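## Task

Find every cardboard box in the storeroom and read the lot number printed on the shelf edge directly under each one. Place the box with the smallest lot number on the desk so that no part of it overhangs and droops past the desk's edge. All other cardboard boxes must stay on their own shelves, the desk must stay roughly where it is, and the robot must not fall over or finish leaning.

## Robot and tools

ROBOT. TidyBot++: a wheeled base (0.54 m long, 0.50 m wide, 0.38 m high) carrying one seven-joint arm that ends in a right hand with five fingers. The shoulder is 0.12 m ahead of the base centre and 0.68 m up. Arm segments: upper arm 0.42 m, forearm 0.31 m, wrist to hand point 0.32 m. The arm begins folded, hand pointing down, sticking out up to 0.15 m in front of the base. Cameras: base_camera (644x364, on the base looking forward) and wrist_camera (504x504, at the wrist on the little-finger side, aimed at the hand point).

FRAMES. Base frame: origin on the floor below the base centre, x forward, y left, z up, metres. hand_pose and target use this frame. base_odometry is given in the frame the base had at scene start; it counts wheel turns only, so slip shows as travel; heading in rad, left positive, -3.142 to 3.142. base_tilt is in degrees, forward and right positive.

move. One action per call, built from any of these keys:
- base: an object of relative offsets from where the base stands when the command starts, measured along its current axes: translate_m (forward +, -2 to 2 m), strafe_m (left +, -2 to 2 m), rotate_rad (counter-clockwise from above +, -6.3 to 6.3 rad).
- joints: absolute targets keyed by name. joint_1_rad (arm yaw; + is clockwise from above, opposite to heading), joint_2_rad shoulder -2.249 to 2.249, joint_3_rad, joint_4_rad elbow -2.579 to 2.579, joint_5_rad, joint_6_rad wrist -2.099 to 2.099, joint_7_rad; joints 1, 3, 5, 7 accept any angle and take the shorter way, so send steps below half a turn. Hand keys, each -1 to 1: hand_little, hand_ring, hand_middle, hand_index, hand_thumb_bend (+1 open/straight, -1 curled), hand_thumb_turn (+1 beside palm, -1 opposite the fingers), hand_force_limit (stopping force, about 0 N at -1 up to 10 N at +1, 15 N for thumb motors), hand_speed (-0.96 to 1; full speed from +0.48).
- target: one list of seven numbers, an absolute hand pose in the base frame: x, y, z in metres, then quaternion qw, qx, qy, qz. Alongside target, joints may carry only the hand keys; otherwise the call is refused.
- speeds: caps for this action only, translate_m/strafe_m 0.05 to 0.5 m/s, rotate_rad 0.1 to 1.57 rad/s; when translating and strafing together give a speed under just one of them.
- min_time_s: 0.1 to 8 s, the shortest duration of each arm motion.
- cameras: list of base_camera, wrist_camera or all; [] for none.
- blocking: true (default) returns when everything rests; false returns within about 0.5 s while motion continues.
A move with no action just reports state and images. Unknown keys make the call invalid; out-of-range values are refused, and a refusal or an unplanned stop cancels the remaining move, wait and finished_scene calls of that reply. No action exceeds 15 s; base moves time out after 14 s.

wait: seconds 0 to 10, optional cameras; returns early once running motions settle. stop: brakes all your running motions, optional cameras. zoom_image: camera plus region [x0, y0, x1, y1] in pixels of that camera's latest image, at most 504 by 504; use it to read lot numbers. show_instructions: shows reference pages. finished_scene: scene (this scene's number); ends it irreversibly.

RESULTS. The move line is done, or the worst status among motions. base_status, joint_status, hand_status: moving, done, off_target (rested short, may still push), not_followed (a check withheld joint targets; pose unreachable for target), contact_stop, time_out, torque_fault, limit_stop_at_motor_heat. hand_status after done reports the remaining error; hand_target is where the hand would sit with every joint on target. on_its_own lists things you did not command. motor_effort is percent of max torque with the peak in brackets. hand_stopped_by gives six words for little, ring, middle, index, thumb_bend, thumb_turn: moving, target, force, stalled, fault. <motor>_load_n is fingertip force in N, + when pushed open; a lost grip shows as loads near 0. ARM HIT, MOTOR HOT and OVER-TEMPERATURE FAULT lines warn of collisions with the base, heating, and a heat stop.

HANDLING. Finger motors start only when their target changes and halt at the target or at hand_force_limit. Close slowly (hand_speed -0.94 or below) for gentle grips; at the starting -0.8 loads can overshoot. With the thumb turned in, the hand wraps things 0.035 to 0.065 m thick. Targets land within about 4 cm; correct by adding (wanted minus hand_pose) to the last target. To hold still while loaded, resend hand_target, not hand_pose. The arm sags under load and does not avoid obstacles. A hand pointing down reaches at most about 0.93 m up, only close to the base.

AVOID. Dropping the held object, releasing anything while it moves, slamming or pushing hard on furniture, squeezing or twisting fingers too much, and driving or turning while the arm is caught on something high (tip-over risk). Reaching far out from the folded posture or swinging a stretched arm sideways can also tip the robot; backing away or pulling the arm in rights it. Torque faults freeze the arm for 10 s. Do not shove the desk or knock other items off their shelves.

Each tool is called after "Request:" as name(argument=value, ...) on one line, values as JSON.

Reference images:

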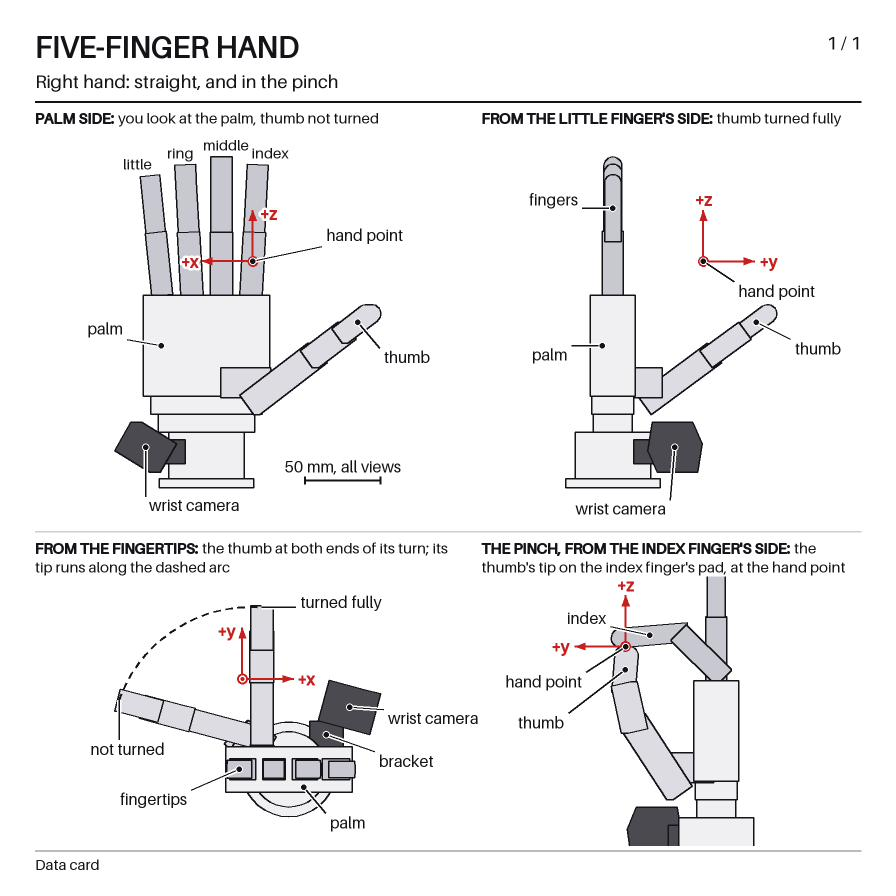

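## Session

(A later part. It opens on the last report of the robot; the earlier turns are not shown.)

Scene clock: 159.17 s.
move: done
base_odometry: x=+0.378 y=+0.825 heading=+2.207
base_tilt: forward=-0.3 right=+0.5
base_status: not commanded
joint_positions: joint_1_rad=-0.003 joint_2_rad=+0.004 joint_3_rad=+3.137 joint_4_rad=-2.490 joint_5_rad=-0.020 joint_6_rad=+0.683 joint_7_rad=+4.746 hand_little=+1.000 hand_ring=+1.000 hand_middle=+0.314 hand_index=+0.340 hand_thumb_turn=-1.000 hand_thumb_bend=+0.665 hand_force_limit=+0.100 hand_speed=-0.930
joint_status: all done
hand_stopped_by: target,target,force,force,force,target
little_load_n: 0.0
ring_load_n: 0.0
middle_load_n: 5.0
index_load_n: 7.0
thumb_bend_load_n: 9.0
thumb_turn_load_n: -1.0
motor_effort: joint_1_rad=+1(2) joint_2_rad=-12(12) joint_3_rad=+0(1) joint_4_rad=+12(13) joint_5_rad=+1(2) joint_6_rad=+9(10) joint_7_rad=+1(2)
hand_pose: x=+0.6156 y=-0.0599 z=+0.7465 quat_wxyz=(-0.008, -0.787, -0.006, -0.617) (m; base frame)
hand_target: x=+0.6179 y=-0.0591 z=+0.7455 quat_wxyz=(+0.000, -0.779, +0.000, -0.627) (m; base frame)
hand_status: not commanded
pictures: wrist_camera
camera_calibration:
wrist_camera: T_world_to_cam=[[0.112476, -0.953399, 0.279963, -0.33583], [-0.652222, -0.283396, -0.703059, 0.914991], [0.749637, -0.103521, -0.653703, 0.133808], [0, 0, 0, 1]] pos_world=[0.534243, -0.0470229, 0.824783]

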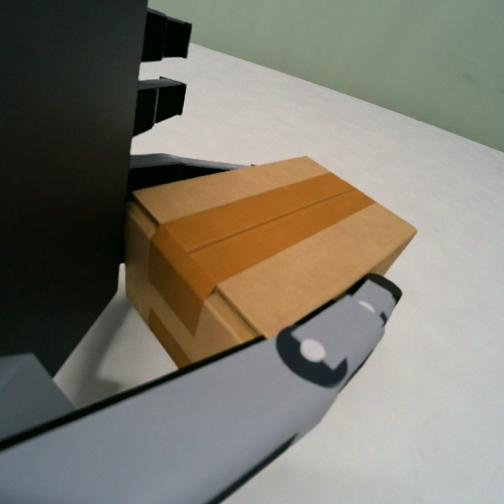

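Request:
move(joints={"joint_1_rad": 0, "joint_2_rad": 0.038, "joint_3_rad": 3.142, "joint_4_rad": -2.518, "joint_5_rad": 0, "joint_6_rad": 0.770, "joint_7_rad": -1.57}, min_time_s=0.8)

Request:
move(joints={"joint_1_rad": 0, "joint_2_rad": 0.049, "joint_3_rad": 3.142, "joint_4_rad": -2.529, "joint_5_rad": 0, "joint_6_rad": 0.792, "joint_7_rad": -1.57}, min_time_s=0.8, cameras=["wrist_camera"])

Scene clock: 161.20 s.
move: done
base_odometry: x=+0.378 y=+0.825 heading=+2.207
base_tilt: forward=-0.3 right=+0.4
base_status: not commanded
joint_positions: joint_1_rad=-0.003 joint_2_rad=+0.015 joint_3_rad=+3.137 joint_4_rad=-2.501 joint_5_rad=-0.020 joint_6_rad=+0.705 joint_7_rad=+4.746 hand_little=+1.000 hand_ring=+1.000 hand_middle=+0.314 hand_index=+0.340 hand_thumb_turn=-1.000 hand_thumb_bend=+0.665 hand_force_limit=+0.100 hand_speed=-0.930
joint_status: all done
hand_stopped_by: target,target,force,force,force,target
little_load_n: -0.5
ring_load_n: 0.0
middle_load_n: 5.0
index_load_n: 6.5
thumb_bend_load_n: 9.0
thumb_turn_load_n: -0.5
motor_effort: joint_1_rad=+1(2) joint_2_rad=-12(13) joint_3_rad=+0(1) joint_4_rad=+11(13) joint_5_rad=+0(2) joint_6_rad=+9(9) joint_7_rad=+1(2)
hand_pose: x=+0.6146 y=-0.0600 z=+0.7424 quat_wxyz=(-0.008, -0.787, -0.006, -0.617) (m; base frame)
hand_target: x=+0.6168 y=-0.0591 z=+0.7415 quat_wxyz=(+0.000, -0.779, +0.000, -0.627) (m; base frame)
hand_status: not commanded
pictures: none

Scene clock: 162.30 s.
move: done
base_odometry: x=+0.378 y=+0.825 heading=+2.207
base_tilt: forward=-0.3 right=+0.4
base_status: not commanded
joint_positions: joint_1_rad=-0.003 joint_2_rad=+0.023 joint_3_rad=+3.137 joint_4_rad=-2.510 joint_5_rad=-0.020 joint_6_rad=+0.730 joint_7_rad=+4.746 hand_little=+1.000 hand_ring=+1.000 hand_middle=+0.314 hand_index=+0.340 hand_thumb_turn=-1.000 hand_thumb_bend=+0.665 hand_force_limit=+0.100 hand_speed=-0.930
joint_status: all done
hand_stopped_by: target,target,force,force,force,target
little_load_n: 0.0
ring_load_n: 0.0
middle_load_n: 4.5
index_load_n: 6.5
thumb_bend_load_n: 9.0
thumb_turn_load_n: -0.5
motor_effort: joint_1_rad=+1(2) joint_2_rad=-12(13) joint_3_rad=+0(1) joint_4_rad=+11(13) joint_5_rad=+1(2) joint_6_rad=+8(10) joint_7_rad=+1(3)
hand_pose: x=+0.6144 y=-0.0601 z=+0.7416 quat_wxyz=(-0.009, -0.784, -0.006, -0.620) (m; base frame)
hand_target: x=+0.6156 y=-0.0591 z=+0.7375 quat_wxyz=(+0.000, -0.779, +0.000, -0.627) (m; base frame)
hand_status: not commanded
pictures: wrist_camera
camera_calibration:
wrist_camera: T_world_to_cam=[[0.109692, -0.953269, 0.281505, -0.333959], [-0.646817, -0.283503, -0.707993, 0.911083], [0.754715, -0.104421, -0.647689, 0.123872], [0, 0, 0, 1]] pos_world=[0.532449, -0.0471233, 0.819282]

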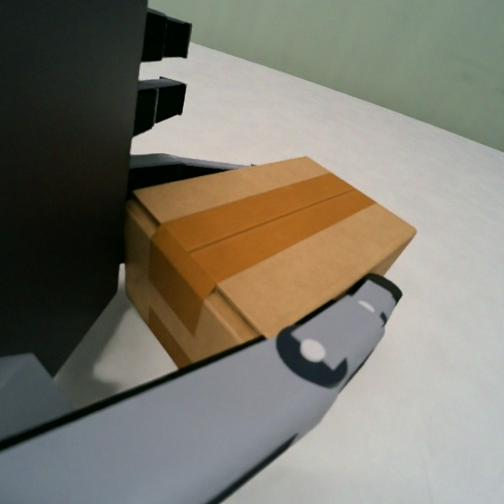

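Request:
move(joints={"joint_1_rad": 0, "joint_2_rad": 0.058, "joint_3_rad": 3.142, "joint_4_rad": -2.538, "joint_5_rad": 0, "joint_6_rad": 0.810, "joint_7_rad": -1.57}, min_time_s=0.8)

Request:
move(joints={"hand_speed": -0.85, "hand_index": 1, "hand_middle": 1, "hand_thumb_bend": 1}, cameras=["wrist_camera"])

Scene clock: 163.80 s.
move: done
base_odometry: x=+0.378 y=+0.825 heading=+2.207
base_tilt: forward=-0.3 right=+0.4
base_status: not commanded
joint_positions: joint_1_rad=-0.003 joint_2_rad=+0.030 joint_3_rad=+3.137 joint_4_rad=-2.518 joint_5_rad=-0.020 joint_6_rad=+0.751 joint_7_rad=+4.746 hand_little=+1.000 hand_ring=+1.000 hand_middle=+0.314 hand_index=+0.340 hand_thumb_turn=-1.000 hand_thumb_bend=+0.665 hand_force_limit=+0.100 hand_speed=-0.930
joint_status: all done
hand_stopped_by: target,target,force,force,force,target
little_load_n: 0.0
ring_load_n: 0.0
middle_load_n: 4.0
index_load_n: 6.5
thumb_bend_load_n: 9.5
thumb_turn_load_n: -1.0
motor_effort: joint_1_rad=+0(1) joint_2_rad=-11(12) joint_3_rad=+0(1) joint_4_rad=+11(12) joint_5_rad=+1(2) joint_6_rad=+8(9) joint_7_rad=+1(2)
hand_pose: x=+0.6143 y=-0.0602 z=+0.7412 quat_wxyz=(-0.009, -0.782, -0.006, -0.623) (m; base frame)
hand_target: x=+0.6146 y=-0.0591 z=+0.7343 quat_wxyz=(+0.000, -0.779, +0.000, -0.627) (m; base frame)
hand_status: not commanded
pictures: none

Scene clock: 165.93 s.
move: done
base_odometry: x=+0.378 y=+0.825 heading=+2.207
base_tilt: forward=-0.3 right=+0.4
base_status: not commanded
joint_positions: joint_1_rad=-0.003 joint_2_rad=+0.030 joint_3_rad=+3.137 joint_4_rad=-2.518 joint_5_rad=-0.020 joint_6_rad=+0.754 joint_7_rad=+4.746 hand_little=+1.000 hand_ring=+1.000 hand_middle=+1.000 hand_index=+1.000 hand_thumb_turn=-1.000 hand_thumb_bend=+1.000 hand_force_limit=+0.100 hand_speed=-0.850
joint_status: all done
hand_stopped_by: target,target,target,target,target,target
little_load_n: 0.0
ring_load_n: 0.0
middle_load_n: 0.0
index_load_n: 0.0
thumb_bend_load_n: -0.5
thumb_turn_load_n: 0.0
motor_effort: joint_1_rad=+1(1) joint_2_rad=-11(11) joint_3_rad=+0(1) joint_4_rad=+11(11) joint_5_rad=+1(1) joint_6_rad=+8(8) joint_7_rad=+1(1)
hand_pose: x=+0.6146 y=-0.0603 z=+0.7417 quat_wxyz=(-0.009, -0.782, -0.006, -0.624) (m; base frame)
hand_target: x=+0.6146 y=-0.0591 z=+0.7343 quat_wxyz=(+0.000, -0.779, +0.000, -0.627) (m; base frame)
hand_status: not commanded
pictures: wrist_camera
camera_calibration:
wrist_camera: T_world_to_cam=[[0.106936, -0.953228, 0.282703, -0.333314], [-0.640672, -0.283497, -0.713561, 0.911527], [0.760332, -0.104814, -0.641023, 0.115313], [0, 0, 0, 1]] pos_world=[0.531957, -0.0472234, 0.818577]

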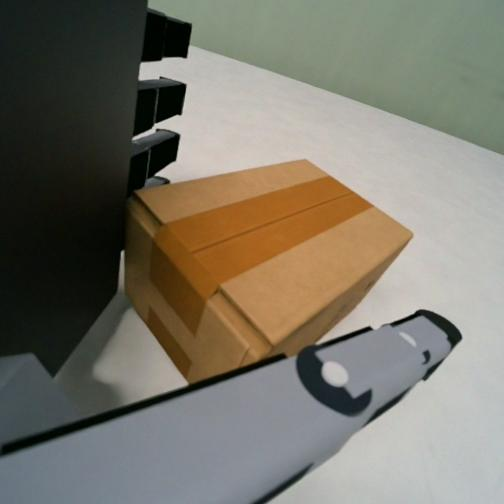

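Request:
move(base={"translate_m": -0.03}, speeds={"translate_m": 0.05}, joints={"joint_1_rad": 0, "joint_2_rad": -0.21, "joint_3_rad": 3.142, "joint_4_rad": -2.207, "joint_5_rad": 0, "joint_6_rad": 0.2, "joint_7_rad": -1.57}, min_time_s=2.0)

Request:
move(base={"translate_m": -0.25}, speeds={"translate_m": 0.3}, cameras=["wrist_camera"])

Scene clock: 169.33 s.
move: done
base_odometry: x=+0.396 y=+0.801 heading=+2.208
base_tilt: forward=-0.3 right=+0.5
base_status: done
joint_positions: joint_1_rad=-0.003 joint_2_rad=-0.180 joint_3_rad=+3.137 joint_4_rad=-2.229 joint_5_rad=-0.020 joint_6_rad=+0.264 joint_7_rad=+4.746 hand_little=+1.000 hand_ring=+1.000 hand_middle=+1.000 hand_index=+1.000 hand_thumb_turn=-1.000 hand_thumb_bend=+1.000 hand_force_limit=+0.100 hand_speed=-0.850
joint_status: all done
hand_stopped_by: target,target,target,target,target,target
little_load_n: 0.0
ring_load_n: 0.0
middle_load_n: 0.0
index_load_n: 0.0
thumb_bend_load_n: 0.0
thumb_turn_load_n: 0.0
motor_effort: joint_1_rad=+1(2) joint_2_rad=-9(12) joint_3_rad=+0(1) joint_4_rad=+15(16) joint_5_rad=+0(2) joint_6_rad=+8(9) joint_7_rad=+1(3)
hand_pose: x=+0.6312 y=-0.0571 z=+0.8533 quat_wxyz=(-0.004, -0.779, -0.007, -0.627) (m; base frame)
hand_target: x=+0.6245 y=-0.0591 z=+0.8611 quat_wxyz=(+0.000, -0.782, +0.000, -0.623) (m; base frame)
hand_status: not commanded
pictures: none

Scene clock: 171.07 s.
move: done
base_odometry: x=+0.544 y=+0.600 heading=+2.208
base_tilt: forward=-0.3 right=+0.5
base_status: done
joint_positions: joint_1_rad=-0.003 joint_2_rad=-0.197 joint_3_rad=+3.137 joint_4_rad=-2.226 joint_5_rad=-0.020 joint_6_rad=+0.261 joint_7_rad=+4.746 hand_little=+1.000 hand_ring=+1.000 hand_middle=+1.000 hand_index=+1.000 hand_thumb_turn=-1.000 hand_thumb_bend=+1.000 hand_force_limit=+0.100 hand_speed=-0.850
joint_status: not commanded
hand_stopped_by: target,target,target,target,target,target
little_load_n: 0.0
ring_load_n: 0.0
middle_load_n: 0.0
index_load_n: 0.0
thumb_bend_load_n: 0.0
thumb_turn_load_n: 0.0
motor_effort: joint_1_rad=+1(2) joint_2_rad=-9(12) joint_3_rad=+0(1) joint_4_rad=+16(17) joint_5_rad=+1(1) joint_6_rad=+8(8) joint_7_rad=+0(1)
hand_pose: x=+0.6285 y=-0.0571 z=+0.8626 quat_wxyz=(-0.004, -0.774, -0.007, -0.634) (m; base frame)
hand_target: x=+0.6245 y=-0.0591 z=+0.8611 quat_wxyz=(+0.000, -0.782, +0.000, -0.623) (m; base frame)
hand_status: not commanded
pictures: wrist_camera
camera_calibration:
wrist_camera: T_world_to_cam=[[0.106881, -0.954033, 0.279994, -0.363647], [-0.62025, -0.284071, -0.731159, 1.0099], [0.777088, -0.0955191, -0.622101, 0.156268], [0, 0, 0, 1]] pos_world=[0.543824, -0.0451214, 0.937433]

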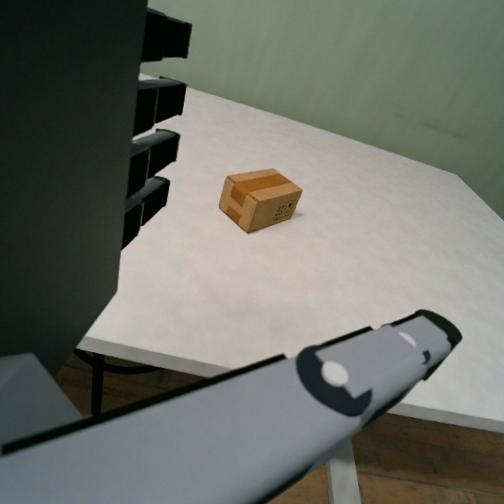

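The box rests on the desk, well inside its edges, and the robot is clear of it.

Request:
finished_scene(scene=2)

The scene is finished: the task was done.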